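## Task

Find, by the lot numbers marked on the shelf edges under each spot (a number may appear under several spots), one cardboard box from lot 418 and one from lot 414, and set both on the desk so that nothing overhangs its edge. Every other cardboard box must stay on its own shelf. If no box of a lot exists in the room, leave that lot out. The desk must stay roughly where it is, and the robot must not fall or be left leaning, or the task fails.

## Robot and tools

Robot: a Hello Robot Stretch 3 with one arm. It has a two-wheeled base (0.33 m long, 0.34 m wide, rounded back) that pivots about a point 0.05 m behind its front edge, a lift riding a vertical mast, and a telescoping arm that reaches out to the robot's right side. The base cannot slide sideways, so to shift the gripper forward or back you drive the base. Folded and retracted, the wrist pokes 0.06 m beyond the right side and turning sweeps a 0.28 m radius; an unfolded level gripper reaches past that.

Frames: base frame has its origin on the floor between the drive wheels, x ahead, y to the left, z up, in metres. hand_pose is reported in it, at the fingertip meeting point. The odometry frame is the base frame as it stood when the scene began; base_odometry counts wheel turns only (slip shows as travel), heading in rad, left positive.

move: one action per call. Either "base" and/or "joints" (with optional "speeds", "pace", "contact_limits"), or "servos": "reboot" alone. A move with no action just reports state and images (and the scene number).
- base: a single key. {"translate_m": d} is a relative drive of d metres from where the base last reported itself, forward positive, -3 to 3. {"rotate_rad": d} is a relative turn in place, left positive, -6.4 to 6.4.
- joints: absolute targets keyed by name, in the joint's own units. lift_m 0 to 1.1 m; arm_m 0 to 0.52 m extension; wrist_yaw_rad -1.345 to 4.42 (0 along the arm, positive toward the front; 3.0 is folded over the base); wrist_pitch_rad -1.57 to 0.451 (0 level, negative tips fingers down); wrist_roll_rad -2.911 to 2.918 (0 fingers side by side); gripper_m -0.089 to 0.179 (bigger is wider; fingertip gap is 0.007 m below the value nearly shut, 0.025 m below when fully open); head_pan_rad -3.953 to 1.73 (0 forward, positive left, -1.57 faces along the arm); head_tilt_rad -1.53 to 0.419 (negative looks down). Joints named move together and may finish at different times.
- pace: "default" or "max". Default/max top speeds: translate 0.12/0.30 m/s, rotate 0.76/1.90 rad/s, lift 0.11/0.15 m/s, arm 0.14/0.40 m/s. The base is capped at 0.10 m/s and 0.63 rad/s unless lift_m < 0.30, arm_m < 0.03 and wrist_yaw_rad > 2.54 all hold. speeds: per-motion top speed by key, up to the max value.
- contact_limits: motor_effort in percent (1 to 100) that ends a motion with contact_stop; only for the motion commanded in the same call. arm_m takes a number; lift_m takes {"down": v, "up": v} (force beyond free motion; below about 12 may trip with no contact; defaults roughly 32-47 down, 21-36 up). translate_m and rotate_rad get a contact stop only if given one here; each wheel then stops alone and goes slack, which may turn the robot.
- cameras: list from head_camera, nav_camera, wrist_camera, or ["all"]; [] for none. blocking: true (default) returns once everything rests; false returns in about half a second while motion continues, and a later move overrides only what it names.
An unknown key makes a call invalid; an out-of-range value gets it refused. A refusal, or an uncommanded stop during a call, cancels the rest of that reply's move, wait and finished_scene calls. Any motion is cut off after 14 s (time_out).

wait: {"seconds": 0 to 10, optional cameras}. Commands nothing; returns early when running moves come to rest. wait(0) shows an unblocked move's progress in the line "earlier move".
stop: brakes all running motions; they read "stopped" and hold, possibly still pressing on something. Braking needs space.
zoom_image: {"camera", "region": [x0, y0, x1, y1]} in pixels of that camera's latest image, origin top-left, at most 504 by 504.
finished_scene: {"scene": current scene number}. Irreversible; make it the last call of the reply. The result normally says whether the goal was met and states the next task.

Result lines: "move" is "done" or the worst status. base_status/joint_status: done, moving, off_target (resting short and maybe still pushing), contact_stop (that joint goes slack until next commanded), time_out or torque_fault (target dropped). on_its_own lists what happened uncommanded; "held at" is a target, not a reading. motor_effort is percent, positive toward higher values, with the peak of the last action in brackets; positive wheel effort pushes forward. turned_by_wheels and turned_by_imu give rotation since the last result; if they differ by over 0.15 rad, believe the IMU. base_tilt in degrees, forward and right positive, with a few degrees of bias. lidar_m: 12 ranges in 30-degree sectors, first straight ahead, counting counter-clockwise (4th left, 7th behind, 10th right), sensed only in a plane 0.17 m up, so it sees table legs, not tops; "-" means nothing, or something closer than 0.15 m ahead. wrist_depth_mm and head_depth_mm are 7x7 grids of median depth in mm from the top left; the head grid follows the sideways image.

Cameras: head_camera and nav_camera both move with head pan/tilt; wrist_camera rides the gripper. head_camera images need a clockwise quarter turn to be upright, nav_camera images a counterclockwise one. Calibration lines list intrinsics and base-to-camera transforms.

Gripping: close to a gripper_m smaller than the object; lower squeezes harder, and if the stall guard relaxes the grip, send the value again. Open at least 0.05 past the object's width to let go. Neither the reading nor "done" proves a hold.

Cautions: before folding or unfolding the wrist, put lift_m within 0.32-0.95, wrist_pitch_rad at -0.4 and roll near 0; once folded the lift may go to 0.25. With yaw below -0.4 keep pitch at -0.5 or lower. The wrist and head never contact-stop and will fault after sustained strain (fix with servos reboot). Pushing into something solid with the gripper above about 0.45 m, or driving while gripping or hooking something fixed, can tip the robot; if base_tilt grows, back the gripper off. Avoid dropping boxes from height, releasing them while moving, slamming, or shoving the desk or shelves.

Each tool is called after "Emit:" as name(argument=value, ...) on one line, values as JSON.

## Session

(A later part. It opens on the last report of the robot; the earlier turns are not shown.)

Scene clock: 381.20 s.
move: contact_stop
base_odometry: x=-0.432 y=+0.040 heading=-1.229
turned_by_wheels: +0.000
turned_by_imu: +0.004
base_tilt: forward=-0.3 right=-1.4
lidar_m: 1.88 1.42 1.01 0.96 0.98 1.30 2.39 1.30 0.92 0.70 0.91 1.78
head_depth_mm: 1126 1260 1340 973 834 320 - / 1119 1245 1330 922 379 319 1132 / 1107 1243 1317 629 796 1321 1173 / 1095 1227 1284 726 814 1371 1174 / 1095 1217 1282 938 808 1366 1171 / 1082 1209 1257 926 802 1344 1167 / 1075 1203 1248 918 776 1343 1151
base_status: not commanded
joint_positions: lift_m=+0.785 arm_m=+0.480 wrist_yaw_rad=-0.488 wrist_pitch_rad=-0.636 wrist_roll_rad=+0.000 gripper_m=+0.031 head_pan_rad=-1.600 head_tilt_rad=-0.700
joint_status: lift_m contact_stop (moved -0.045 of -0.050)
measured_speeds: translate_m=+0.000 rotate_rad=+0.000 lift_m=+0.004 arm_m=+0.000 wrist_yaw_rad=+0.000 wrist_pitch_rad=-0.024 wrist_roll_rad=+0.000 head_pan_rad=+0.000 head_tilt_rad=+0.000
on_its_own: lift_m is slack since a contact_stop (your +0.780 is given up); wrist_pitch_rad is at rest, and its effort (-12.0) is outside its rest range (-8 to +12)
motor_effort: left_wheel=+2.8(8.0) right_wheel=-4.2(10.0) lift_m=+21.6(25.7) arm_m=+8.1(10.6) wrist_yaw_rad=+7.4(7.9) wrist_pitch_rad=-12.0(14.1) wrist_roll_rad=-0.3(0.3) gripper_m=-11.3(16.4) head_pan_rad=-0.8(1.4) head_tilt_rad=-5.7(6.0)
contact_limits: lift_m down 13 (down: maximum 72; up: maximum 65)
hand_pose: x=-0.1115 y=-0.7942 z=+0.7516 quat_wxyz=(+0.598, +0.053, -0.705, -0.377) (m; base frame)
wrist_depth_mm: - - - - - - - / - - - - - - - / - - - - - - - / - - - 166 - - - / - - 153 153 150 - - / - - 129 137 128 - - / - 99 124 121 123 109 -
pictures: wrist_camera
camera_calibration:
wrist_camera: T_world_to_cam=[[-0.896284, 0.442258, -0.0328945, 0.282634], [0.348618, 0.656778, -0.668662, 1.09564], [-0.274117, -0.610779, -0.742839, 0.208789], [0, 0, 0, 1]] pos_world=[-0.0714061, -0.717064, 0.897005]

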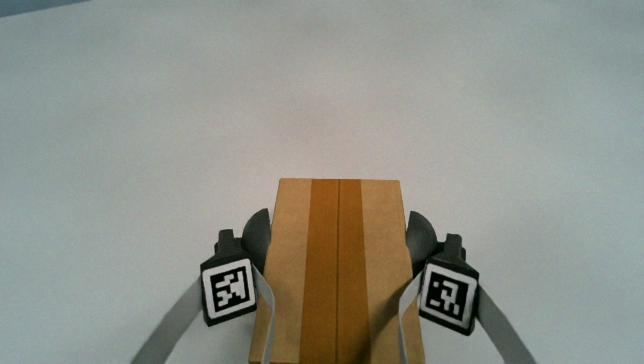

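Emit:
move(joints={"lift_m":0.796})

Emit:
move(joints={"gripper_m":0.11})

Emit:
move(joints={"lift_m":0.9}, cameras=["wrist_camera"])

Emit:
move(joints={"arm_m":0.0}, pace="max")

Emit:
move(joints={"wrist_yaw_rad":3.0,"wrist_pitch_rad":-0.4,"head_tilt_rad":-0.3,"head_pan_rad":-3.2}, cameras=["nav_camera"])

Emit:
move(joints={"lift_m":0.34,"head_pan_rad":1.57}, cameras=["nav_camera"])

Scene clock: 393.70 s.
move: done
base_odometry: x=-0.432 y=+0.040 heading=-1.230
turned_by_wheels: +0.000
turned_by_imu: +0.000
base_tilt: forward=-0.1 right=-1.2
lidar_m: 1.88 1.42 1.00 0.96 0.98 1.30 2.39 1.30 0.92 0.70 0.91 1.78
head_depth_mm: 1126 1262 1338 966 833 314 - / 1116 1244 1320 927 368 313 1157 / 1107 1240 1187 635 820 1312 1177 / 1101 1225 1291 741 813 1371 1176 / 1095 1223 1285 931 810 1371 1165 / 1084 1206 1259 923 803 1348 1159 / 1078 1207 1248 917 775 1352 1151
base_status: not commanded
joint_positions: lift_m=+0.796 arm_m=+0.480 wrist_yaw_rad=-0.484 wrist_pitch_rad=-0.685 wrist_roll_rad=+0.000 gripper_m=+0.031 head_pan_rad=-1.600 head_tilt_rad=-0.700
joint_status: all done
measured_speeds: all 0
motor_effort: left_wheel=+1.2(1.8) right_wheel=-1.2(1.8) lift_m=+27.8(29.8) arm_m=-9.5(10.1) wrist_yaw_rad=+2.9(6.5) wrist_pitch_rad=-3.2(9.1) wrist_roll_rad=-0.1(0.3) gripper_m=-11.6(12.1) head_pan_rad=-1.8(2.2) head_tilt_rad=-5.4(6.2)
hand_pose: x=-0.1067 y=-0.7870 z=+0.7539 quat_wxyz=(+0.590, +0.071, -0.703, -0.391) (m; base frame)
wrist_depth_mm: - - - - - - - / - - - - - - - / - - - - - - - / - - - 165 - - - / - - 151 153 149 - - / - - 129 139 128 - - / - 99 118 124 123 105 -
pictures: none

Scene clock: 395.03 s.
move: done
base_odometry: x=-0.432 y=+0.040 heading=-1.230
turned_by_wheels: +0.000
turned_by_imu: +0.000
base_tilt: forward=-0.5 right=-1.2
lidar_m: 1.88 1.42 1.01 0.96 0.98 1.30 2.39 1.31 0.92 0.70 0.92 1.78
head_depth_mm: 1124 1257 1346 968 830 314 - / 1112 1251 1323 924 368 313 1159 / 1104 1243 1185 636 818 1318 1175 / 1098 1220 1290 740 816 1369 1169 / 1093 1216 1274 929 810 1368 1169 / 1087 1212 1266 923 804 1348 1157 / 1077 1198 1245 918 775 1343 1152
base_status: not commanded
joint_positions: lift_m=+0.796 arm_m=+0.480 wrist_yaw_rad=-0.483 wrist_pitch_rad=-0.708 wrist_roll_rad=+0.000 gripper_m=+0.110 head_pan_rad=-1.600 head_tilt_rad=-0.700
joint_status: all done
measured_speeds: all 0
motor_effort: left_wheel=+0.7(1.6) right_wheel=-1.5(1.8) lift_m=+22.7(27.8) arm_m=-11.2(11.3) wrist_yaw_rad=+2.8(3.3) wrist_pitch_rad=+1.2(3.2) wrist_roll_rad=+0.0(0.3) gripper_m=+0.8(81.2) head_pan_rad=-1.4(2.4) head_tilt_rad=-5.2(6.3)
hand_pose: x=-0.1047 y=-0.7833 z=+0.7497 quat_wxyz=(+0.585, +0.080, -0.702, -0.397) (m; base frame)
wrist_depth_mm: - - - - - - - / - - - - - - - / - - - - - - - / - - - 159 158 - - / - - 149 146 145 - - / - - 134 134 129 125 - / - 117 121 121 120 119 -
pictures: none

Scene clock: 396.80 s.
move: done
base_odometry: x=-0.432 y=+0.040 heading=-1.230
turned_by_wheels: +0.000
turned_by_imu: +0.000
base_tilt: forward=-0.3 right=-1.1
lidar_m: 1.88 1.42 1.00 0.96 0.98 1.30 2.39 1.30 0.92 0.70 0.92 1.78
head_depth_mm: 1121 1261 1340 317 - 1365 1181 / 1116 1249 408 330 1253 1363 1190 / 1108 1191 595 904 820 1314 1176 / 1098 1189 591 908 816 1375 1169 / 1092 1219 1273 931 809 1369 1164 / 1078 1210 1265 925 801 1357 1164 / 1077 1199 1243 921 775 1348 1150
base_status: not commanded
joint_positions: lift_m=+0.900 arm_m=+0.480 wrist_yaw_rad=-0.483 wrist_pitch_rad=-0.709 wrist_roll_rad=+0.000 gripper_m=+0.110 head_pan_rad=-1.600 head_tilt_rad=-0.700
joint_status: all done
measured_speeds: all 0
motor_effort: left_wheel=+1.1(1.9) right_wheel=-1.1(1.8) lift_m=+28.6(33.2) arm_m=-12.9(13.3) wrist_yaw_rad=+2.0(3.4) wrist_pitch_rad=+1.2(1.4) wrist_roll_rad=+0.1(0.3) gripper_m=+0.5(1.1) head_pan_rad=-2.1(2.4) head_tilt_rad=-5.3(6.4)
hand_pose: x=-0.1046 y=-0.7832 z=+0.8536 quat_wxyz=(+0.585, +0.080, -0.702, -0.397) (m; base frame)
wrist_depth_mm: - - - - - - - / - - - - - - - / - - - - - - - / - - - - - - - / - - 150 - - - - / - - 133 238 228 126 - / - 117 - 217 - 119 -
pictures: wrist_camera
camera_calibration:
wrist_camera: T_world_to_cam=[[-0.897548, 0.43952, -0.0350689, 0.286955], [0.366664, 0.699858, -0.61299, 1.14227], [-0.244878, -0.563046, -0.789312, 0.373326], [0, 0, 0, 1]] pos_world=[-0.0698554, -0.715352, 1.00494]

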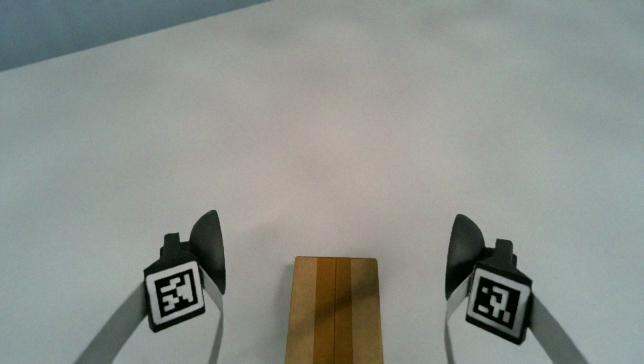

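Scene clock: 399.27 s.
move: done
base_odometry: x=-0.432 y=+0.040 heading=-1.230
turned_by_wheels: +0.000
turned_by_imu: +0.000
base_tilt: forward=-0.3 right=-1.2
lidar_m: 1.88 1.42 1.01 0.96 0.98 1.30 2.40 1.30 0.92 0.70 0.91 1.78
head_depth_mm: 1129 1256 1352 968 834 - - / 1120 1253 1325 959 825 - - / 1104 1239 1314 917 796 - - / 1100 1229 1297 908 817 1412 - / 1095 1220 1279 929 807 1368 1183 / 1086 1206 1265 925 805 1352 1155 / 1082 1198 1248 917 796 1344 1147
base_status: not commanded
joint_positions: lift_m=+0.900 arm_m=+0.001 wrist_yaw_rad=-0.482 wrist_pitch_rad=-0.711 wrist_roll_rad=+0.000 gripper_m=+0.110 head_pan_rad=-1.600 head_tilt_rad=-0.700
joint_status: all done
measured_speeds: all 0
motor_effort: left_wheel=+1.2(1.8) right_wheel=-1.7(1.9) lift_m=+28.2(29.2) arm_m=-11.0(14.6) wrist_yaw_rad=+1.8(2.7) wrist_pitch_rad=+1.6(1.6) wrist_roll_rad=-0.1(0.3) gripper_m=+0.8(1.4) head_pan_rad=-2.7(2.7) head_tilt_rad=-4.4(6.2)
hand_pose: x=-0.1043 y=-0.3035 z=+0.8532 quat_wxyz=(+0.585, +0.081, -0.702, -0.398) (m; base frame)
wrist_depth_mm: - - 499 - - - - / - - - - - - - / - - - - - - - / - - - - - - - / - - - - - - - / - - - - - 132 - / 939 127 933 932 923 879 927
pictures: none

Scene clock: 402.00 s.
move: done
base_odometry: x=-0.432 y=+0.040 heading=-1.230
turned_by_wheels: +0.000
turned_by_imu: +0.000
base_tilt: forward=-0.3 right=-1.2
lidar_m: 1.88 1.42 1.00 0.96 0.98 1.30 2.39 1.30 0.92 0.70 0.92 1.78
head_depth_mm: 2184 2291 2423 2532 2617 2057 - / 2174 2267 2387 2514 2627 2036 - / 2118 2236 2326 2458 2542 2035 - / 2103 2193 2304 2410 2520 2019 - / 2067 2167 2305 2374 2497 2003 1598 / 2042 2124 2228 2334 2453 1994 1542 / 2026 2112 2230 2324 2427 1983 1536
base_status: not commanded
joint_positions: lift_m=+0.900 arm_m=+0.001 wrist_yaw_rad=+2.997 wrist_pitch_rad=-0.420 wrist_roll_rad=+0.000 gripper_m=+0.110 head_pan_rad=-3.204 head_tilt_rad=-0.296
joint_status: all done
measured_speeds: all 0
motor_effort: left_wheel=+1.5(1.8) right_wheel=-1.2(2.0) lift_m=+31.5(31.5) arm_m=-0.2(11.6) wrist_yaw_rad=+2.1(5.6) wrist_pitch_rad=+3.3(5.7) wrist_roll_rad=-0.3(0.3) gripper_m=+0.4(1.1) head_pan_rad=+3.4(5.1) head_tilt_rad=-1.7(10.4)
hand_pose: x=+0.0111 y=+0.0762 z=+0.9121 quat_wxyz=(+0.198, +0.700, +0.097, +0.679) (m; base frame)
wrist_depth_mm: - 137 - - - - - / - 148 - - - - - / - 162 - - - - - / - 186 - - - - - / - - 217 - - - - / - - 244 - - 132 - / - - 275 - - - -
pictures: nav_camera (sideways)
camera_calibration:
nav_camera: T_world_to_cam=[[-0.266749, -0.000424208, 0.963766, -1.20978], [0.0480023, 0.998753, 0.0137256, 0.0319619], [-0.96257, 0.0499242, -0.266396, 0.305821], [0, 0, 0, 1]] pos_world=[-0.0298669, -0.0477031, 1.24697]

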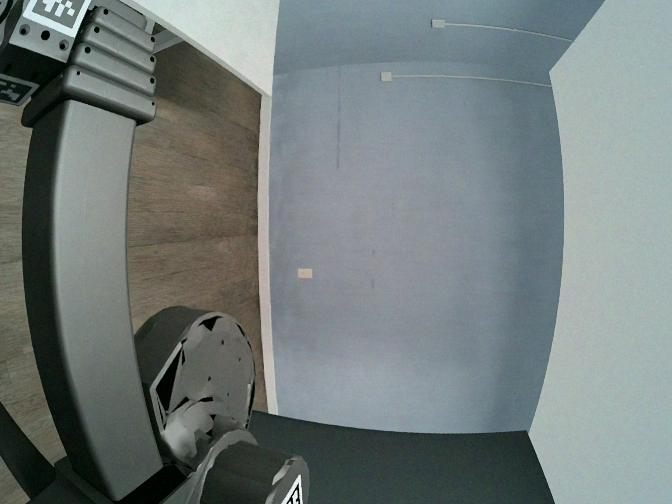

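Scene clock: 407.93 s.
move: done
base_odometry: x=-0.432 y=+0.040 heading=-1.230
turned_by_wheels: +0.000
turned_by_imu: +0.000
base_tilt: forward=-0.1 right=-1.3
lidar_m: 1.88 1.42 1.01 0.96 0.98 1.30 2.39 1.30 0.92 0.70 0.91 1.78
head_depth_mm: 832 871 914 963 1024 1078 1148 / 826 865 906 955 1010 1068 1141 / 821 860 905 950 1002 1063 1126 / 815 854 899 941 998 1046 1121 / 812 850 892 939 985 1043 1105 / 807 843 886 931 977 1037 1096 / 800 839 879 923 973 1031 1086
base_status: not commanded
joint_positions: lift_m=+0.340 arm_m=+0.001 wrist_yaw_rad=+2.997 wrist_pitch_rad=-0.419 wrist_roll_rad=+0.000 gripper_m=+0.110 head_pan_rad=+1.570 head_tilt_rad=-0.300
joint_status: all done
measured_speeds: all 0
motor_effort: left_wheel=+1.1(1.9) right_wheel=-1.1(2.2) lift_m=+22.4(29.8) arm_m=+12.8(14.0) wrist_yaw_rad=+1.2(3.8) wrist_pitch_rad=+3.2(3.3) wrist_roll_rad=-0.3(0.5) gripper_m=+0.4(1.4) head_pan_rad=-2.9(5.9) head_tilt_rad=-3.2(4.3)
hand_pose: x=+0.0111 y=+0.0763 z=+0.3523 quat_wxyz=(+0.197, +0.700, +0.097, +0.679) (m; base frame)
wrist_depth_mm: - 137 - - - - - / - 148 - - - - - / - 162 996 - - - 981 / 837 187 752 808 797 784 789 / 683 662 218 674 661 656 657 / 578 123 243 572 559 132 557 / 507 318 282 332 496 470 492
pictures: nav_camera (sideways)
camera_calibration:
nav_camera: T_world_to_cam=[[-0.0168945, 0.270183, 0.962661, -1.20987], [0.999812, 0.0137118, 0.0136981, 0.026215], [-0.0094988, 0.962711, -0.270364, 0.305199], [0, 0, 0, 1]] pos_world=[-0.0437512, 0.032708, 1.24685]

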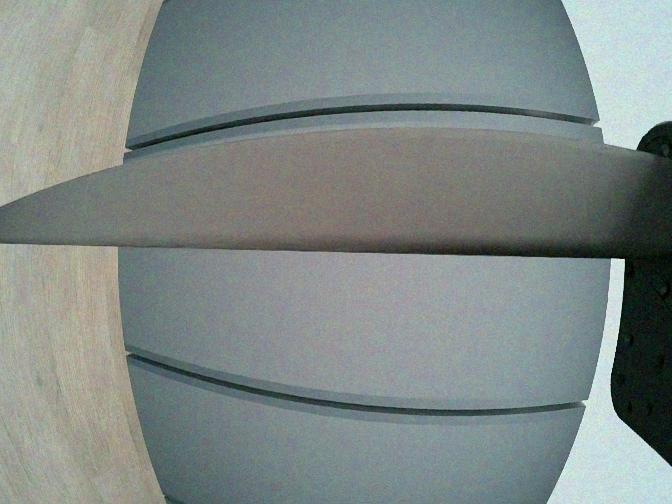

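Emit:
move(joints={"lift_m":0.27,"head_pan_rad":2.4,"head_tilt_rad":-0.2})

Emit:
move(base={"translate_m":-1.5}, pace="max", cameras=["nav_camera"])

"joints": head_pan_rad = 2.4 is out of range -3.953 to 1.73
Scene clock: 416.73 s.
base_odometry: x=-0.432 y=+0.040 heading=-1.230
turned_by_wheels: +0.000
turned_by_imu: +0.000
base_tilt: forward=-0.3 right=-1.3
lidar_m: 1.88 1.42 1.01 0.96 0.98 1.30 2.39 1.31 0.92 0.70 0.92 1.78
head_depth_mm: 836 874 919 969 1023 1077 1150 / 826 866 904 954 1007 1069 1135 / 823 858 901 947 1001 1059 1130 / 814 850 897 941 991 1053 1111 / 811 850 890 941 987 1044 1110 / 807 842 882 928 983 1041 1099 / 797 838 877 924 971 1033 1085
base_status: not commanded
joint_positions: lift_m=+0.340 arm_m=+0.001 wrist_yaw_rad=+2.997 wrist_pitch_rad=-0.419 wrist_roll_rad=+0.000 gripper_m=+0.110 head_pan_rad=+1.570 head_tilt_rad=-0.300
joint_status: all done
measured_speeds: all 0
motor_effort: left_wheel=+1.2(1.9) right_wheel=-1.3(2.2) lift_m=+22.8(29.8) arm_m=+10.9(14.0) wrist_yaw_rad=+2.1(3.8) wrist_pitch_rad=+3.1(3.3) wrist_roll_rad=+0.0(0.5) gripper_m=+0.9(1.4) head_pan_rad=-3.0(5.9) head_tilt_rad=-3.2(4.3)
hand_pose: x=+0.0111 y=+0.0763 z=+0.3523 quat_wxyz=(+0.197, +0.700, +0.097, +0.679) (m; base frame)
wrist_depth_mm: - 137 - - - - - / - 148 - - - - - / - 162 991 - - - 988 / 843 187 749 806 802 798 783 / 677 661 217 673 665 658 662 / 584 124 245 569 557 132 563 / 512 317 282 332 495 469 492
pictures: none

not run: a call was refused earlier in this reply.

Emit:
move(joints={"lift_m":0.27,"head_pan_rad":-3.85,"head_tilt_rad":-0.2})

Emit:
move(base={"translate_m":-1.5}, pace="max", cameras=["nav_camera"])

Scene clock: 427.17 s.
move: done
base_odometry: x=-0.432 y=+0.040 heading=-1.230
turned_by_wheels: +0.000
turned_by_imu: +0.000
base_tilt: forward=-0.2 right=-1.3
lidar_m: 1.88 1.42 1.01 0.96 0.98 1.30 2.40 1.30 0.92 0.70 0.91 1.78
head_depth_mm: - - - - - - - / - 1034 1057 1089 1116 1152 1174 / 1144 1129 1160 1178 1204 1235 1257 / 1289 1257 1292 1320 1348 1383 1420 / 2139 1420 1452 1496 1543 1574 1591 / 2395 2538 2628 2707 2759 2177 1708 / 2269 2352 2423 2466 2547 2276 1688
base_status: not commanded
joint_positions: lift_m=+0.270 arm_m=+0.001 wrist_yaw_rad=+2.997 wrist_pitch_rad=-0.419 wrist_roll_rad=+0.000 gripper_m=+0.110 head_pan_rad=-3.858 head_tilt_rad=-0.200
joint_status: all done
measured_speeds: translate_m=+0.000 rotate_rad=+0.000 lift_m=+0.000 arm_m=+0.000 wrist_yaw_rad=+0.000 wrist_pitch_rad=+0.000 wrist_roll_rad=+0.000 head_pan_rad=+0.024 head_tilt_rad=+0.000
motor_effort: left_wheel=+1.1(1.8) right_wheel=-0.8(1.8) lift_m=+23.0(25.6) arm_m=+7.3(9.6) wrist_yaw_rad=+1.9(3.6) wrist_pitch_rad=+3.1(3.2) wrist_roll_rad=-0.3(0.5) gripper_m=-0.1(1.2) head_pan_rad=+3.2(5.4) head_tilt_rad=+6.2(9.3)
hand_pose: x=+0.0111 y=+0.0764 z=+0.2824 quat_wxyz=(+0.197, +0.700, +0.097, +0.679) (m; base frame)
wrist_depth_mm: - 137 - - - - - / - 148 - - - - - / 860 162 825 867 861 841 849 / 718 186 645 686 688 684 670 / 592 560 218 579 571 557 562 / 494 123 243 297 480 132 475 / 445 249 253 259 421 400 418
pictures: none

Scene clock: 433.57 s.
move: done
base_odometry: x=-0.934 y=+1.453 heading=-1.229
turned_by_wheels: +0.000
turned_by_imu: -0.001
base_tilt: forward=-0.2 right=-1.2
lidar_m: 3.35 1.32 0.94 0.90 1.35 0.95 0.91 0.93 1.24 1.39 1.07 1.35
head_depth_mm: - - - - - - - / - 1481 1535 1605 1662 1709 1725 / 1254 1309 1360 1415 1484 1540 1575 / 1129 1170 1207 1256 1306 1361 1399 / 1025 1054 1086 1120 1161 1204 1247 / 934 961 986 1016 1047 1081 1117 / 866 887 907 936 961 987 1017
base_status: done
joint_positions: lift_m=+0.270 arm_m=+0.001 wrist_yaw_rad=+2.997 wrist_pitch_rad=-0.419 wrist_roll_rad=+0.000 gripper_m=+0.110 head_pan_rad=-3.850 head_tilt_rad=-0.199
joint_status: not commanded
measured_speeds: all 0
motor_effort: left_wheel=+0.6(15.2) right_wheel=-8.4(13.6) lift_m=+27.8(31.7) arm_m=+3.5(7.5) wrist_yaw_rad=+1.1(3.8) wrist_pitch_rad=+3.1(3.2) wrist_roll_rad=+0.0(0.3) gripper_m=+0.3(1.1) head_pan_rad=+3.4(4.1) head_tilt_rad=+3.2(6.7)
hand_pose: x=+0.0110 y=+0.0764 z=+0.2824 quat_wxyz=(+0.197, +0.700, +0.097, +0.679) (m; base frame)
wrist_depth_mm: - 137 - - - - - / - 148 - - - - - / 904 162 839 859 877 848 836 / 708 186 640 681 685 678 669 / 580 559 216 571 573 560 560 / 504 123 243 297 482 132 478 / 440 248 253 258 424 399 417
pictures: nav_camera (sideways)
camera_calibration:
nav_camera: T_world_to_cam=[[-0.141914, 0.0990802, 0.984908, -1.23819], [0.640668, 0.76767, 0.0150865, 0.0266114], [-0.754589, 0.63314, -0.172421, 0.182292], [0, 0, 0, 1]] pos_world=[-0.0552095, -0.0131653, 1.25053]

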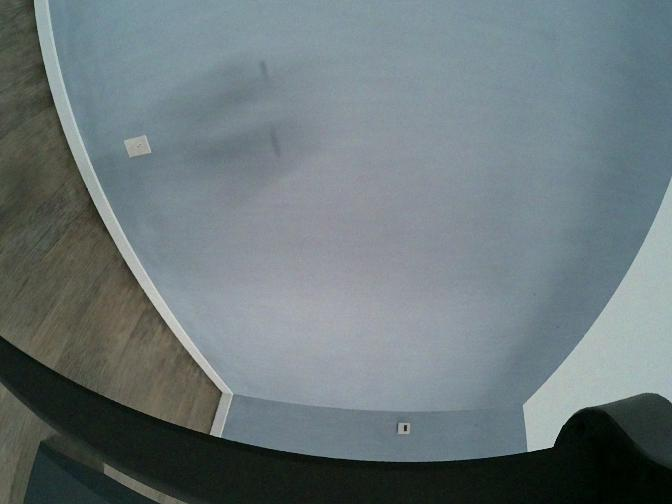

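Emit:
move(base={"rotate_rad":1.57}, joints={"head_pan_rad":0,"head_tilt_rad":-0.3}, cameras=["nav_camera"])

Scene clock: 444.10 s.
move: done
base_odometry: x=-0.934 y=+1.453 heading=+0.340
turned_by_wheels: +1.570
turned_by_imu: +1.544
base_tilt: forward=-0.3 right=-1.2
lidar_m: 0.90 1.37 0.96 0.91 0.93 1.22 1.39 1.06 1.35 3.34 1.35 0.94
head_depth_mm: 767 805 848 888 944 997 1061 / 763 799 838 882 929 991 1051 / 761 792 831 873 924 978 1044 / 2032 2109 2200 2296 1328 1272 1223 / 2043 2111 2224 2321 2432 1989 1533 / 1995 2086 2211 2330 2411 1989 1528 / 2004 2081 2189 2310 2398 1972 1521
base_status: done
joint_positions: lift_m=+0.270 arm_m=+0.001 wrist_yaw_rad=+2.997 wrist_pitch_rad=-0.419 wrist_roll_rad=+0.000 gripper_m=+0.110 head_pan_rad=+0.006 head_tilt_rad=-0.300
joint_status: all done
measured_speeds: all 0
motor_effort: left_wheel=-8.5(13.0) right_wheel=+8.6(13.2) lift_m=+25.9(26.7) arm_m=-9.2(9.3) wrist_yaw_rad=+1.7(3.8) wrist_pitch_rad=+3.0(3.2) wrist_roll_rad=-0.1(0.4) gripper_m=+0.5(1.1) head_pan_rad=-3.0(5.8) head_tilt_rad=-3.6(7.6)
hand_pose: x=+0.0110 y=+0.0764 z=+0.2824 quat_wxyz=(+0.197, +0.700, +0.097, +0.679) (m; base frame)
wrist_depth_mm: - 137 - - - - - / - 148 157 - - - - / 851 162 787 876 856 853 850 / 704 186 635 699 681 682 681 / 583 562 217 571 566 569 557 / 495 123 243 295 490 132 481 / 444 247 254 259 422 399 418
pictures: nav_camera (sideways)
camera_calibration:
nav_camera: T_world_to_cam=[[0.270061, 0.0187582, 0.962661, -1.21164], [0.0206533, -0.999693, 0.0136858, 0.0322157], [0.962622, 0.0161861, -0.270365, 0.29921], [0, 0, 0, 1]] pos_world=[0.0385234, 0.0500909, 1.24685]

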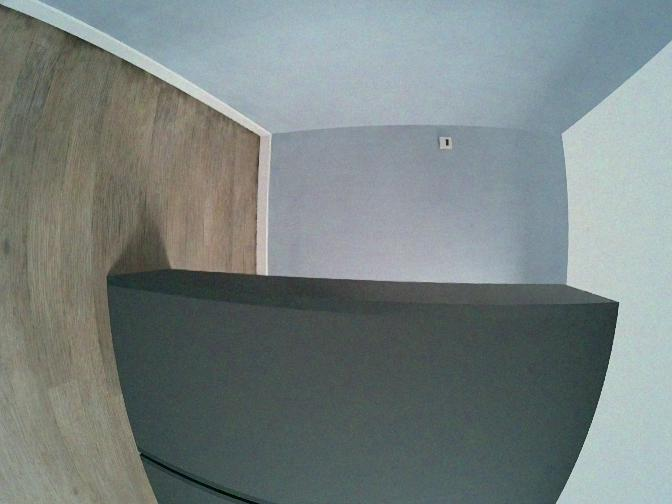

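Emit:
move(base={"rotate_rad":0.56})

Emit:
move(base={"translate_m":0.8}, pace="max")

Emit:
move(base={"rotate_rad":-0.54})

Emit:
move(base={"translate_m":1.0}, pace="max", joints={"head_pan_rad":-1.9,"head_tilt_rad":-0.35}, cameras=["nav_camera","head_camera"])

Scene clock: 458.87 s.
move: done
base_odometry: x=-0.934 y=+1.453 heading=+0.900
turned_by_wheels: +0.560
turned_by_imu: +0.551
base_tilt: forward=-0.4 right=-1.3
lidar_m: 1.33 0.95 0.91 0.93 1.25 1.39 1.07 1.34 3.35 1.30 0.93 0.90
head_depth_mm: 2001 2055 2130 2238 2323 2064 1569 / 2072 2166 2268 2351 2468 2035 1546 / 2075 2205 2343 2432 2547 2020 1545 / 1666 1766 1879 2005 2143 2011 1529 / 1401 1467 1541 1621 1714 1771 1532 / 1212 1255 1305 1371 1430 1504 1477 / 1058 1096 1134 1181 1231 1287 1335
base_status: done
joint_positions: lift_m=+0.270 arm_m=+0.001 wrist_yaw_rad=+2.997 wrist_pitch_rad=-0.419 wrist_roll_rad=+0.000 gripper_m=+0.110 head_pan_rad=+0.000 head_tilt_rad=-0.300
joint_status: not commanded
measured_speeds: all 0
motor_effort: left_wheel=-8.3(12.4) right_wheel=+10.1(12.6) lift_m=+30.1(30.6) arm_m=-12.8(13.5) wrist_yaw_rad=+2.2(3.8) wrist_pitch_rad=+3.1(3.3) wrist_roll_rad=-0.3(0.3) gripper_m=+1.0(1.0) head_pan_rad=-3.0(3.5) head_tilt_rad=-2.7(3.9)
hand_pose: x=+0.0110 y=+0.0764 z=+0.2824 quat_wxyz=(+0.197, +0.700, +0.097, +0.679) (m; base frame)
wrist_depth_mm: - 137 - - - - - / - 147 - - - - - / 899 162 824 869 875 809 792 / 707 186 643 694 677 664 675 / 581 563 216 567 571 562 562 / 499 123 243 296 482 132 480 / 440 248 253 259 421 402 417
pictures: none

Scene clock: 462.87 s.
move: done
base_odometry: x=-0.436 y=+2.079 heading=+0.900
turned_by_wheels: +0.000
turned_by_imu: +0.001
base_tilt: forward=-0.4 right=-1.1
lidar_m: 0.78 0.56 0.53 0.55 0.74 1.88 1.86 2.21 0.85 0.53 0.67 1.65
head_depth_mm: 1399 1444 1502 1568 1631 1700 1562 / 1447 1512 1579 1641 1719 1788 1562 / 1201 1280 1389 1500 1646 1769 1541 / 964 1020 1084 1162 1240 1335 1403 / 808 845 889 936 991 1052 1120 / 696 722 754 789 829 866 914 / 610 632 654 681 708 738 772
base_status: done
joint_positions: lift_m=+0.270 arm_m=+0.001 wrist_yaw_rad=+2.997 wrist_pitch_rad=-0.419 wrist_roll_rad=+0.000 gripper_m=+0.110 head_pan_rad=+0.000 head_tilt_rad=-0.301
joint_status: not commanded
measured_speeds: all 0
motor_effort: left_wheel=+3.7(9.9) right_wheel=+2.5(16.8) lift_m=+29.1(30.7) arm_m=-11.6(13.3) wrist_yaw_rad=+2.6(2.9) wrist_pitch_rad=+3.1(3.2) wrist_roll_rad=+0.0(0.3) gripper_m=+0.9(1.1) head_pan_rad=-2.8(3.6) head_tilt_rad=-1.6(3.6)
hand_pose: x=+0.0110 y=+0.0764 z=+0.2824 quat_wxyz=(+0.197, +0.700, +0.097, +0.679) (m; base frame)
wrist_depth_mm: - 137 619 567 520 476 432 / - 148 - 614 558 508 470 / 896 162 171 - 607 549 499 / 714 187 631 658 639 - 525 / 584 560 217 576 568 562 541 / 498 124 243 297 482 132 477 / 446 248 253 258 424 398 419
pictures: none

Scene clock: 464.83 s.
move: done
base_odometry: x=-0.436 y=+2.079 heading=+0.360
turned_by_wheels: -0.540
turned_by_imu: -0.531
base_tilt: forward=-0.3 right=-1.1
lidar_m: 1.65 0.79 0.56 0.53 0.55 0.73 1.81 1.86 2.68 0.89 0.52 0.67
head_depth_mm: 1453 1530 1598 1673 1775 1852 1562 / 1438 1507 1598 1671 1780 1872 1550 / 1430 1501 1578 1667 1750 1828 1543 / 1419 1487 1558 1640 1749 1841 1539 / 1404 1484 1564 1635 1731 1805 1533 / 1406 1467 1532 1624 1720 1789 1530 / 1399 1463 1535 1610 1693 1762 1524
base_status: done
joint_positions: lift_m=+0.270 arm_m=+0.001 wrist_yaw_rad=+2.997 wrist_pitch_rad=-0.419 wrist_roll_rad=+0.000 gripper_m=+0.110 head_pan_rad=+0.000 head_tilt_rad=-0.301
joint_status: not commanded
measured_speeds: all 0
motor_effort: left_wheel=+7.9(12.9) right_wheel=-10.1(12.3) lift_m=+27.3(29.0) arm_m=-12.8(13.0) wrist_yaw_rad=+1.7(2.8) wrist_pitch_rad=+3.0(3.2) wrist_roll_rad=-0.1(0.3) gripper_m=+0.2(1.0) head_pan_rad=-2.9(3.7) head_tilt_rad=+1.0(1.6)
hand_pose: x=+0.0110 y=+0.0764 z=+0.2824 quat_wxyz=(+0.197, +0.700, +0.097, +0.679) (m; base frame)
wrist_depth_mm: 479 137 513 534 557 581 600 / 525 147 561 583 602 617 631 / 573 162 594 621 - - - / - 180 189 661 664 678 670 / 588 562 217 573 568 561 564 / 496 124 243 297 485 132 480 / 448 248 252 260 423 399 425
pictures: none

Scene clock: 469.53 s.
move: done
base_odometry: x=+0.499 y=+2.432 heading=+0.360
turned_by_wheels: +0.000
turned_by_imu: +0.001
base_tilt: forward=-0.3 right=-1.3
lidar_m: 0.66 0.68 0.60 0.57 0.59 0.78 1.95 0.66 0.57 1.37 0.98 0.70
head_depth_mm: 457 478 506 541 587 640 704 / 1206 973 1304 921 588 623 664 / 1245 1003 1414 1008 1345 1097 904 / 1198 1243 1358 1190 1482 1146 1338 / 1179 1242 1314 1404 1466 1614 1415 / 1954 2036 2154 2293 2364 1851 1466 / 3389 3535 3664 3957 2539 1851 1452
base_status: done
joint_positions: lift_m=+0.270 arm_m=+0.001 wrist_yaw_rad=+2.997 wrist_pitch_rad=-0.419 wrist_roll_rad=+0.000 gripper_m=+0.110 head_pan_rad=-1.900 head_tilt_rad=-0.350
joint_status: all done
measured_speeds: all 0
motor_effort: left_wheel=+0.9(15.0) right_wheel=+5.9(11.1) lift_m=+25.1(27.8) arm_m=-11.3(13.5) wrist_yaw_rad=+3.3(3.3) wrist_pitch_rad=+3.1(3.2) wrist_roll_rad=-0.1(0.4) gripper_m=+0.6(1.2) head_pan_rad=+2.9(4.9) head_tilt_rad=-3.1(7.3)
hand_pose: x=+0.0110 y=+0.0764 z=+0.2824 quat_wxyz=(+0.197, +0.700, +0.097, +0.679) (m; base frame)
wrist_depth_mm: 513 137 552 571 590 613 632 / 558 147 591 617 633 - 704 / 617 161 193 - - - 738 / - 183 190 671 682 678 669 / 582 558 217 567 564 560 561 / 495 124 244 295 486 132 479 / 445 248 252 258 423 397 417
pictures: head_camera (sideways), nav_camera (sideways)
camera_calibration:
head_camera: T_world_to_cam=[[0.0510756, 0.292394, -0.954933, 1.258], [0.931601, -0.358505, -0.0599441, 0.072029], [-0.359875, -0.886555, -0.290706, 0.336168], [0, 0, 0, 1]] pos_world=[-0.0103768, -0.0439771, 1.30335]
nav_camera: T_world_to_cam=[[-0.0868384, -0.306695, 0.947838, -1.19003], [-0.950897, 0.309236, 0.0129418, 0.0391269], [-0.297075, -0.900173, -0.318489, 0.3696], [0, 0, 0, 1]] pos_world=[0.0436643, -0.0443715, 1.24516]

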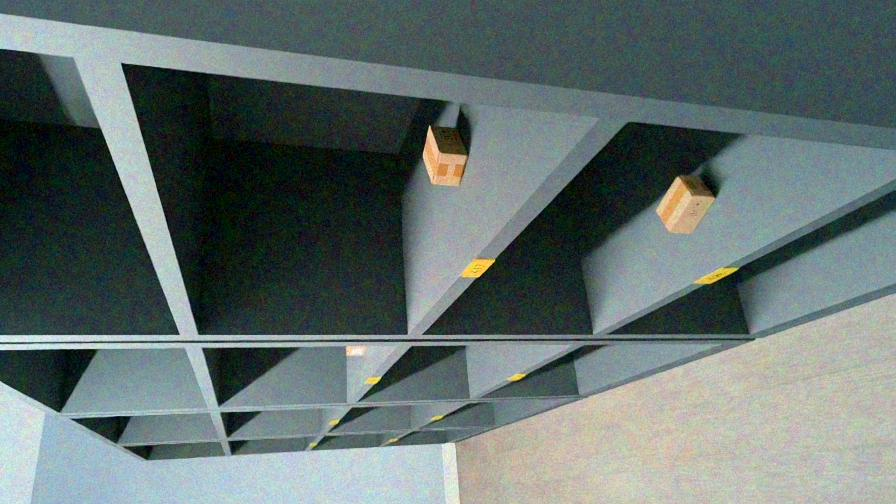

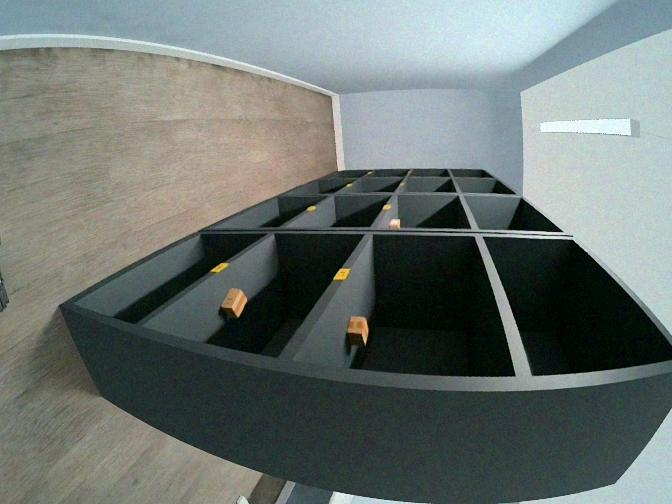

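Emit:
zoom_image(camera="head_camera", region=[420, 220, 780, 400])

Emit:
zoom_image(camera="head_camera", region=[340, 360, 400, 400])

Emit:
zoom_image(camera="head_camera", region=[460, 245, 500, 285])

Emit:
zoom_image(camera="head_camera", region=[690, 255, 750, 295])

Emit:
move(base={"rotate_rad":-1.57}, joints={"head_pan_rad":-0.4}, cameras=["head_camera","nav_camera"])

Scaled by 1.400 from the camera's 896x504 image, which has a finer 1280x720 frame.

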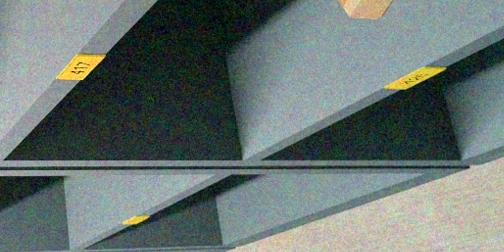

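Scaled by 8.400 from the camera's 896x504 image, which has a finer 1280x720 frame.

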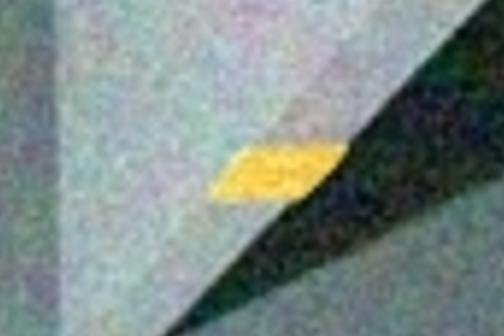

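Scaled by 12.600 from the camera's 896x504 image, which has a finer 1280x720 frame.

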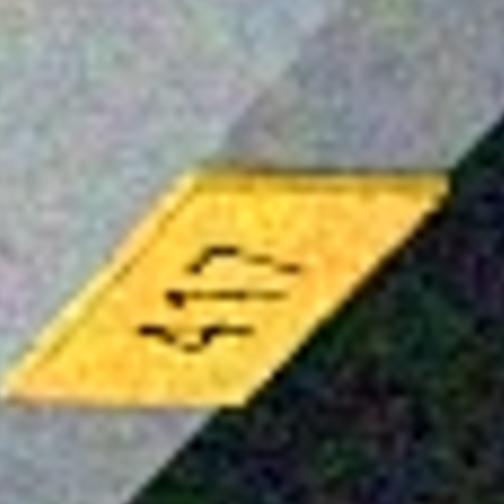

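Scaled by 8.400 from the camera's 896x504 image, which has a finer 1280x720 frame.

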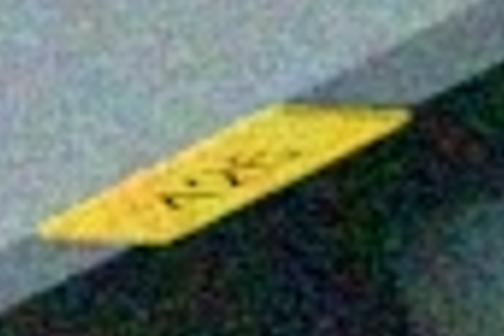

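Scene clock: 483.17 s.
move: done
base_odometry: x=+0.499 y=+2.432 heading=-1.209
turned_by_wheels: -1.570
turned_by_imu: -1.545
base_tilt: forward=-0.3 right=-1.1
lidar_m: 1.36 0.97 0.69 0.66 0.68 0.60 0.57 0.59 0.79 2.05 0.65 0.57
head_depth_mm: 453 483 518 561 610 670 738 / 494 489 509 538 574 617 678 / 1254 1023 1416 1001 731 1077 821 / 1222 1077 1370 1069 1479 1087 964 / 1167 1215 1316 1307 1459 1543 1396 / 1646 1679 1936 2122 2199 1782 1457 / 2641 2714 2924 3261 2537 1846 1454
base_status: done
joint_positions: lift_m=+0.270 arm_m=+0.001 wrist_yaw_rad=+2.997 wrist_pitch_rad=-0.419 wrist_roll_rad=+0.000 gripper_m=+0.110 head_pan_rad=-0.399 head_tilt_rad=-0.350
joint_status: all done
measured_speeds: all 0
motor_effort: left_wheel=+7.5(12.2) right_wheel=-9.5(13.3) lift_m=+23.5(24.5) arm_m=-12.7(13.5) wrist_yaw_rad=+1.5(3.1) wrist_pitch_rad=+3.1(3.2) wrist_roll_rad=-0.2(0.4) gripper_m=+1.0(1.0) head_pan_rad=-3.3(5.2) head_tilt_rad=-2.1(3.1)
hand_pose: x=+0.0110 y=+0.0764 z=+0.2824 quat_wxyz=(+0.197, +0.700, +0.097, +0.679) (m; base frame)
wrist_depth_mm: - 137 - - - - - / - 148 - - - - - / - 161 170 - 781 801 796 / 707 186 638 685 685 684 665 / 584 560 216 566 571 569 560 / 495 124 243 295 482 132 478 / 441 247 252 258 424 399 419
pictures: head_camera (sideways), nav_camera (sideways)
camera_calibration:
head_camera: T_world_to_cam=[[-0.288167, 0.0711695, -0.954932, 1.26007], [0.422049, 0.904589, -0.0599431, 0.0750597], [0.859555, -0.420302, -0.29071, 0.328741], [0, 0, 0, 1]] pos_world=[0.0488604, -0.0194061, 1.30335]
nav_camera: T_world_to_cam=[[0.299943, -0.107856, 0.94784, -1.1924], [-0.374221, -0.92725, 0.0129089, 0.035614], [0.877492, -0.358574, -0.318485, 0.362388], [0, 0, 0, 1]] pos_world=[0.0529885, 0.0343578, 1.24516]

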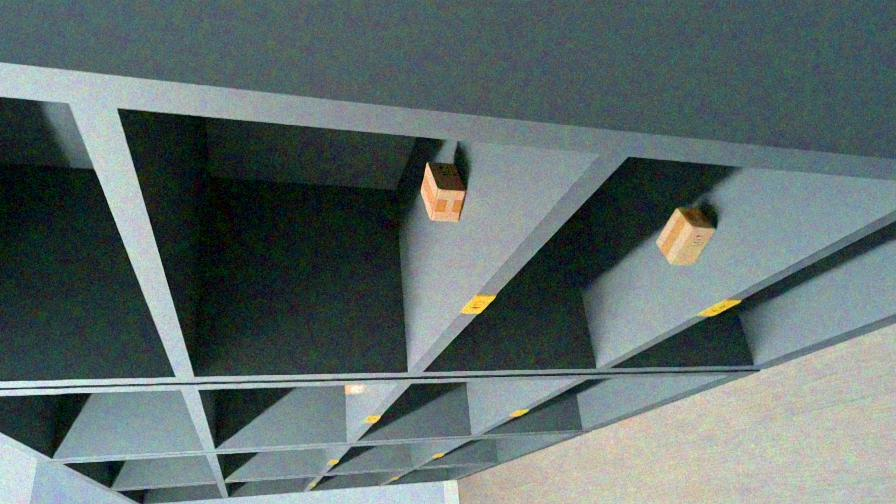

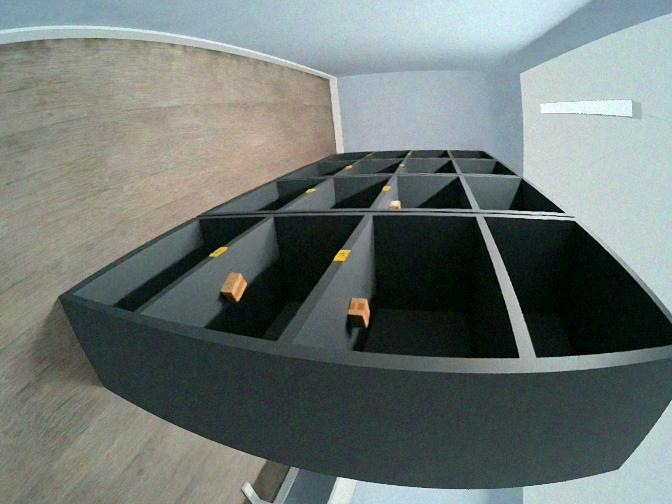

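Emit:
move(base={"rotate_rad":0.35})

Emit:
move(base={"translate_m":0.75})

Emit:
move(base={"rotate_rad":-0.33}, joints={"head_pan_rad":-1.57,"head_tilt_rad":-0.65}, cameras=["nav_camera","head_camera"])

Emit:
move(joints={"head_pan_rad":-0.7,"head_tilt_rad":-0.5}, cameras=["nav_camera","head_camera"])

Scene clock: 500.80 s.
move: done
base_odometry: x=+0.499 y=+2.432 heading=-0.860
turned_by_wheels: +0.350
turned_by_imu: +0.344
base_tilt: forward=-0.3 right=-1.2
lidar_m: 1.20 0.74 0.66 0.67 0.64 0.57 0.57 0.69 1.28 0.82 0.57 1.37
head_depth_mm: 1146 1190 1302 1119 1370 1077 885 / 1148 1211 1276 1317 1421 1178 1347 / 1971 2041 2136 2055 1578 1581 1434 / 3584 3717 3896 3374 2470 1879 1463 / 3577 3727 - - 2575 1866 1458 / 3508 3706 3901 3869 2557 1856 1458 / 2635 2676 2666 2672 2407 1846 1441
base_status: done
joint_positions: lift_m=+0.270 arm_m=+0.001 wrist_yaw_rad=+2.997 wrist_pitch_rad=-0.419 wrist_roll_rad=+0.000 gripper_m=+0.110 head_pan_rad=-0.400 head_tilt_rad=-0.350
joint_status: not commanded
measured_speeds: all 0
motor_effort: left_wheel=-9.1(12.7) right_wheel=+8.5(11.7) lift_m=+24.4(25.4) arm_m=-12.1(12.8) wrist_yaw_rad=+1.1(2.6) wrist_pitch_rad=+3.1(3.2) wrist_roll_rad=-0.2(0.3) gripper_m=+0.8(1.1) head_pan_rad=-2.8(3.7) head_tilt_rad=-0.9(1.6)
hand_pose: x=+0.0110 y=+0.0764 z=+0.2824 quat_wxyz=(+0.197, +0.700, +0.097, +0.679) (m; base frame)
wrist_depth_mm: 534 137 - - - - - / 576 148 - - - - - / 599 162 193 782 - - - / 585 184 645 694 688 678 645 / 572 563 217 572 570 557 565 / 497 123 243 296 489 132 481 / 444 247 253 258 419 402 419
pictures: none

Scene clock: 508.33 s.
move: done
base_odometry: x=+0.989 y=+1.864 heading=-0.860
turned_by_wheels: +0.000
turned_by_imu: +0.001
base_tilt: forward=-0.4 right=-1.3
lidar_m: 0.78 0.48 0.43 0.43 0.52 0.96 1.28 1.54 0.62 1.03 0.84 1.66
head_depth_mm: 1379 1428 1516 1604 1607 1677 1404 / 2188 2258 2373 2065 1746 1797 1487 / 2982 3072 3233 2671 2639 1868 1472 / 2966 3137 3306 3485 2637 1888 1465 / 2958 3096 3296 3496 2591 1865 1460 / 2932 3007 3128 3220 2440 1857 1442 / 1708 1687 1713 1727 1733 1692 1450
base_status: done
joint_positions: lift_m=+0.270 arm_m=+0.001 wrist_yaw_rad=+2.997 wrist_pitch_rad=-0.419 wrist_roll_rad=+0.000 gripper_m=+0.110 head_pan_rad=-0.400 head_tilt_rad=-0.350
joint_status: not commanded
measured_speeds: all 0
motor_effort: left_wheel=+1.0(9.0) right_wheel=+11.3(14.1) lift_m=+27.2(27.5) arm_m=-12.5(13.6) wrist_yaw_rad=+1.7(3.5) wrist_pitch_rad=+3.2(3.2) wrist_roll_rad=+0.1(0.4) gripper_m=+0.5(1.2) head_pan_rad=-2.1(3.5) head_tilt_rad=+1.4(2.0)
hand_pose: x=+0.0110 y=+0.0764 z=+0.2824 quat_wxyz=(+0.197, +0.700, +0.097, +0.679) (m; base frame)
wrist_depth_mm: 531 137 473 444 421 398 382 / - 148 503 485 458 429 408 / - 161 173 522 498 468 439 / 678 182 189 - 538 511 480 / 585 561 217 571 552 526 511 / 496 123 243 295 484 132 478 / 446 248 254 259 424 402 418
pictures: none

Scene clock: 510.37 s.
move: done
base_odometry: x=+0.989 y=+1.864 heading=-1.190
turned_by_wheels: -0.330
turned_by_imu: -0.325
base_tilt: forward=-0.4 right=-1.3
lidar_m: 1.68 0.61 0.44 0.43 0.44 0.60 1.27 1.32 0.62 0.84 0.88 0.85
head_depth_mm: 617 604 598 668 1728 1434 1216 / 822 873 740 768 820 961 1184 / 844 933 772 1174 1036 1056 1154 / 840 930 767 1183 1024 1233 1159 / 839 930 754 1171 1020 1228 1148 / 837 930 712 1169 953 1223 1139 / 838 928 734 1166 1002 1225 1140
base_status: done
joint_positions: lift_m=+0.270 arm_m=+0.001 wrist_yaw_rad=+2.997 wrist_pitch_rad=-0.419 wrist_roll_rad=+0.000 gripper_m=+0.110 head_pan_rad=-1.578 head_tilt_rad=-0.654
joint_status: all done
measured_speeds: translate_m=+0.000 rotate_rad=+0.000 lift_m=+0.000 arm_m=+0.000 wrist_yaw_rad=+0.000 wrist_pitch_rad=+0.000 wrist_roll_rad=+0.000 head_pan_rad=+0.024 head_tilt_rad=+0.000
motor_effort: left_wheel=+7.7(11.6) right_wheel=-10.4(13.4) lift_m=+27.3(28.1) arm_m=-12.5(13.3) wrist_yaw_rad=+0.6(3.3) wrist_pitch_rad=+3.1(3.2) wrist_roll_rad=-0.3(0.3) gripper_m=+0.6(1.1) head_pan_rad=+3.3(4.6) head_tilt_rad=-0.5(8.0)
hand_pose: x=+0.0110 y=+0.0764 z=+0.2824 quat_wxyz=(+0.197, +0.700, +0.097, +0.679) (m; base frame)
wrist_depth_mm: 403 137 423 434 448 457 474 / 441 147 452 470 485 509 514 / 476 162 490 522 525 537 - / 520 188 193 - - - - / 543 541 213 574 574 560 565 / 499 124 243 297 487 132 477 / 444 247 251 257 423 398 420
pictures: head_camera (sideways), nav_camera (sideways)
camera_calibration:
head_camera: T_world_to_cam=[[-0.0420758, 0.566016, -0.82332, 1.08686], [0.997317, -0.0256084, -0.0685732, 0.0827936], [-0.0598974, -0.823997, -0.56342, 0.689116], [0, 0, 0, 1]] pos_world=[0.00443511, -0.0452286, 1.28877]
nav_camera: T_world_to_cam=[[0.0126061, -0.587519, 0.809112, -1.00965], [-0.999912, -0.0106645, 0.00783505, 0.0460861], [0.00402557, -0.80914, -0.587602, 0.717889], [0, 0, 0, 1]] pos_world=[0.05592, -0.011826, 1.2384]

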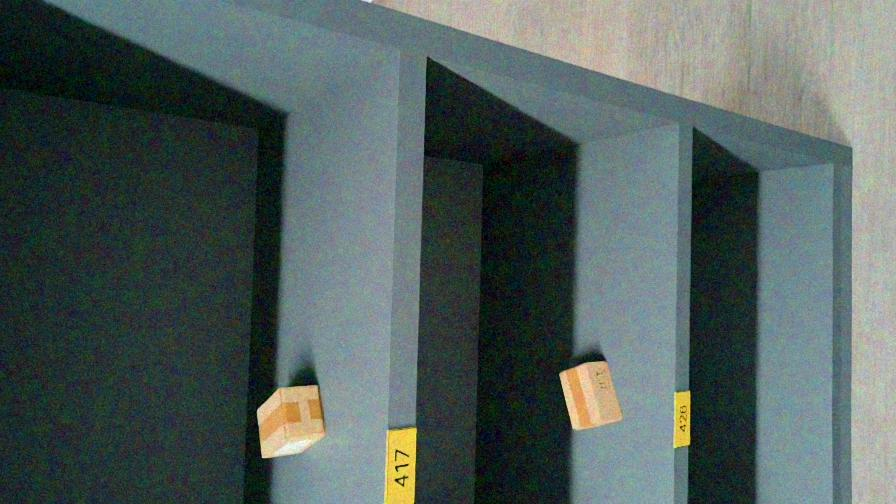

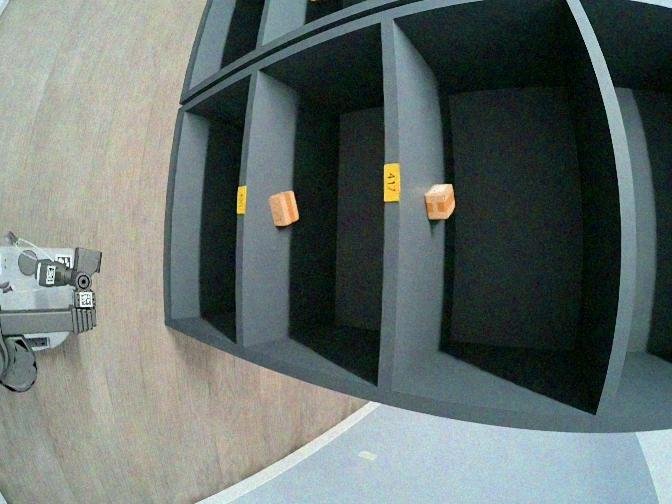

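Scene clock: 511.37 s.
move: done
base_odometry: x=+0.989 y=+1.864 heading=-1.190
turned_by_wheels: +0.000
turned_by_imu: +0.000
base_tilt: forward=-0.3 right=-1.2
lidar_m: 1.67 0.61 0.44 0.43 0.44 0.61 1.27 1.32 0.62 0.84 0.87 0.85
head_depth_mm: 820 938 1040 740 1202 967 833 / 741 839 935 832 1174 963 1207 / 694 753 837 895 1071 1055 1242 / 752 807 879 939 1032 1153 1238 / 1245 1612 1233 1724 1405 1498 1299 / 1373 1530 1556 1703 1844 1580 1294 / 1331 1428 1567 1749 1889 1580 1287
base_status: not commanded
joint_positions: lift_m=+0.270 arm_m=+0.001 wrist_yaw_rad=+2.997 wrist_pitch_rad=-0.419 wrist_roll_rad=+0.000 gripper_m=+0.110 head_pan_rad=-0.678 head_tilt_rad=-0.501
joint_status: all done
measured_speeds: all 0
motor_effort: left_wheel=+7.7(8.3) right_wheel=-10.4(11.4) lift_m=+27.7(28.4) arm_m=-12.9(13.4) wrist_yaw_rad=+1.0(2.9) wrist_pitch_rad=+3.1(3.2) wrist_roll_rad=-0.2(0.3) gripper_m=+0.6(1.0) head_pan_rad=-0.3(6.0) head_tilt_rad=+3.4(7.4)
hand_pose: x=+0.0110 y=+0.0764 z=+0.2824 quat_wxyz=(+0.197, +0.700, +0.097, +0.679) (m; base frame)
wrist_depth_mm: 400 137 422 438 446 459 473 / 436 148 455 475 488 503 519 / 473 162 490 516 531 539 - / 516 187 193 - - - - / 546 546 213 567 571 556 560 / 504 123 243 297 486 132 480 / 444 248 252 258 420 400 417
pictures: head_camera (sideways), nav_camera (sideways)
camera_calibration:
head_camera: T_world_to_cam=[[-0.366175, 0.235413, -0.900276, 1.18923], [0.64769, 0.759132, -0.0649335, 0.0801422], [0.668142, -0.606876, -0.43045, 0.511732], [0, 0, 0, 1]] pos_world=[0.0416502, -0.0302416, 1.29611]
nav_camera: T_world_to_cam=[[0.366362, -0.273076, 0.889499, -1.11667], [-0.613861, -0.789344, 0.0105049, 0.0402313], [0.699252, -0.549877, -0.456817, 0.543538], [0, 0, 0, 1]] pos_world=[0.053732, 0.0256992, 1.24115]

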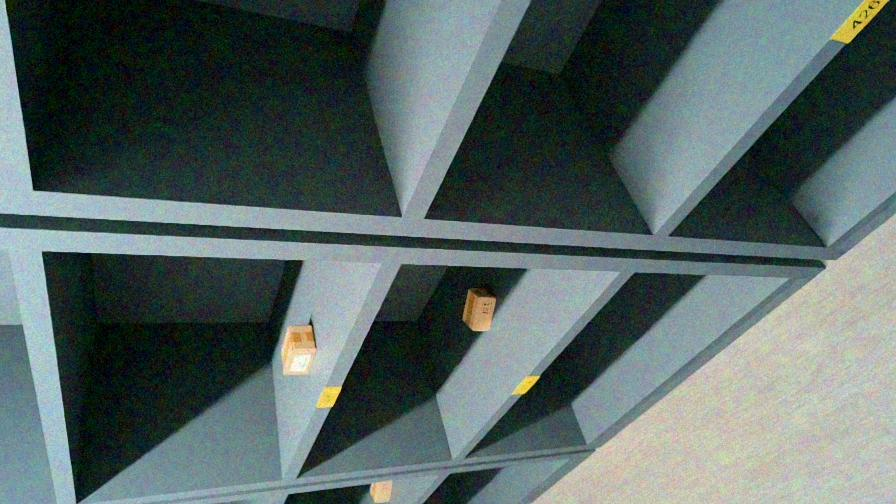

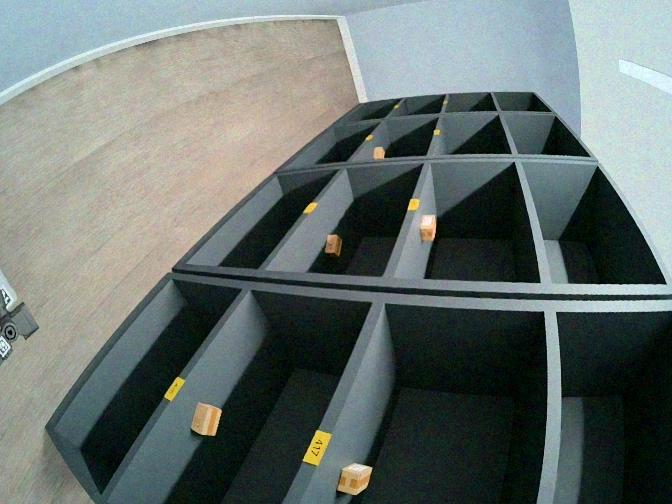

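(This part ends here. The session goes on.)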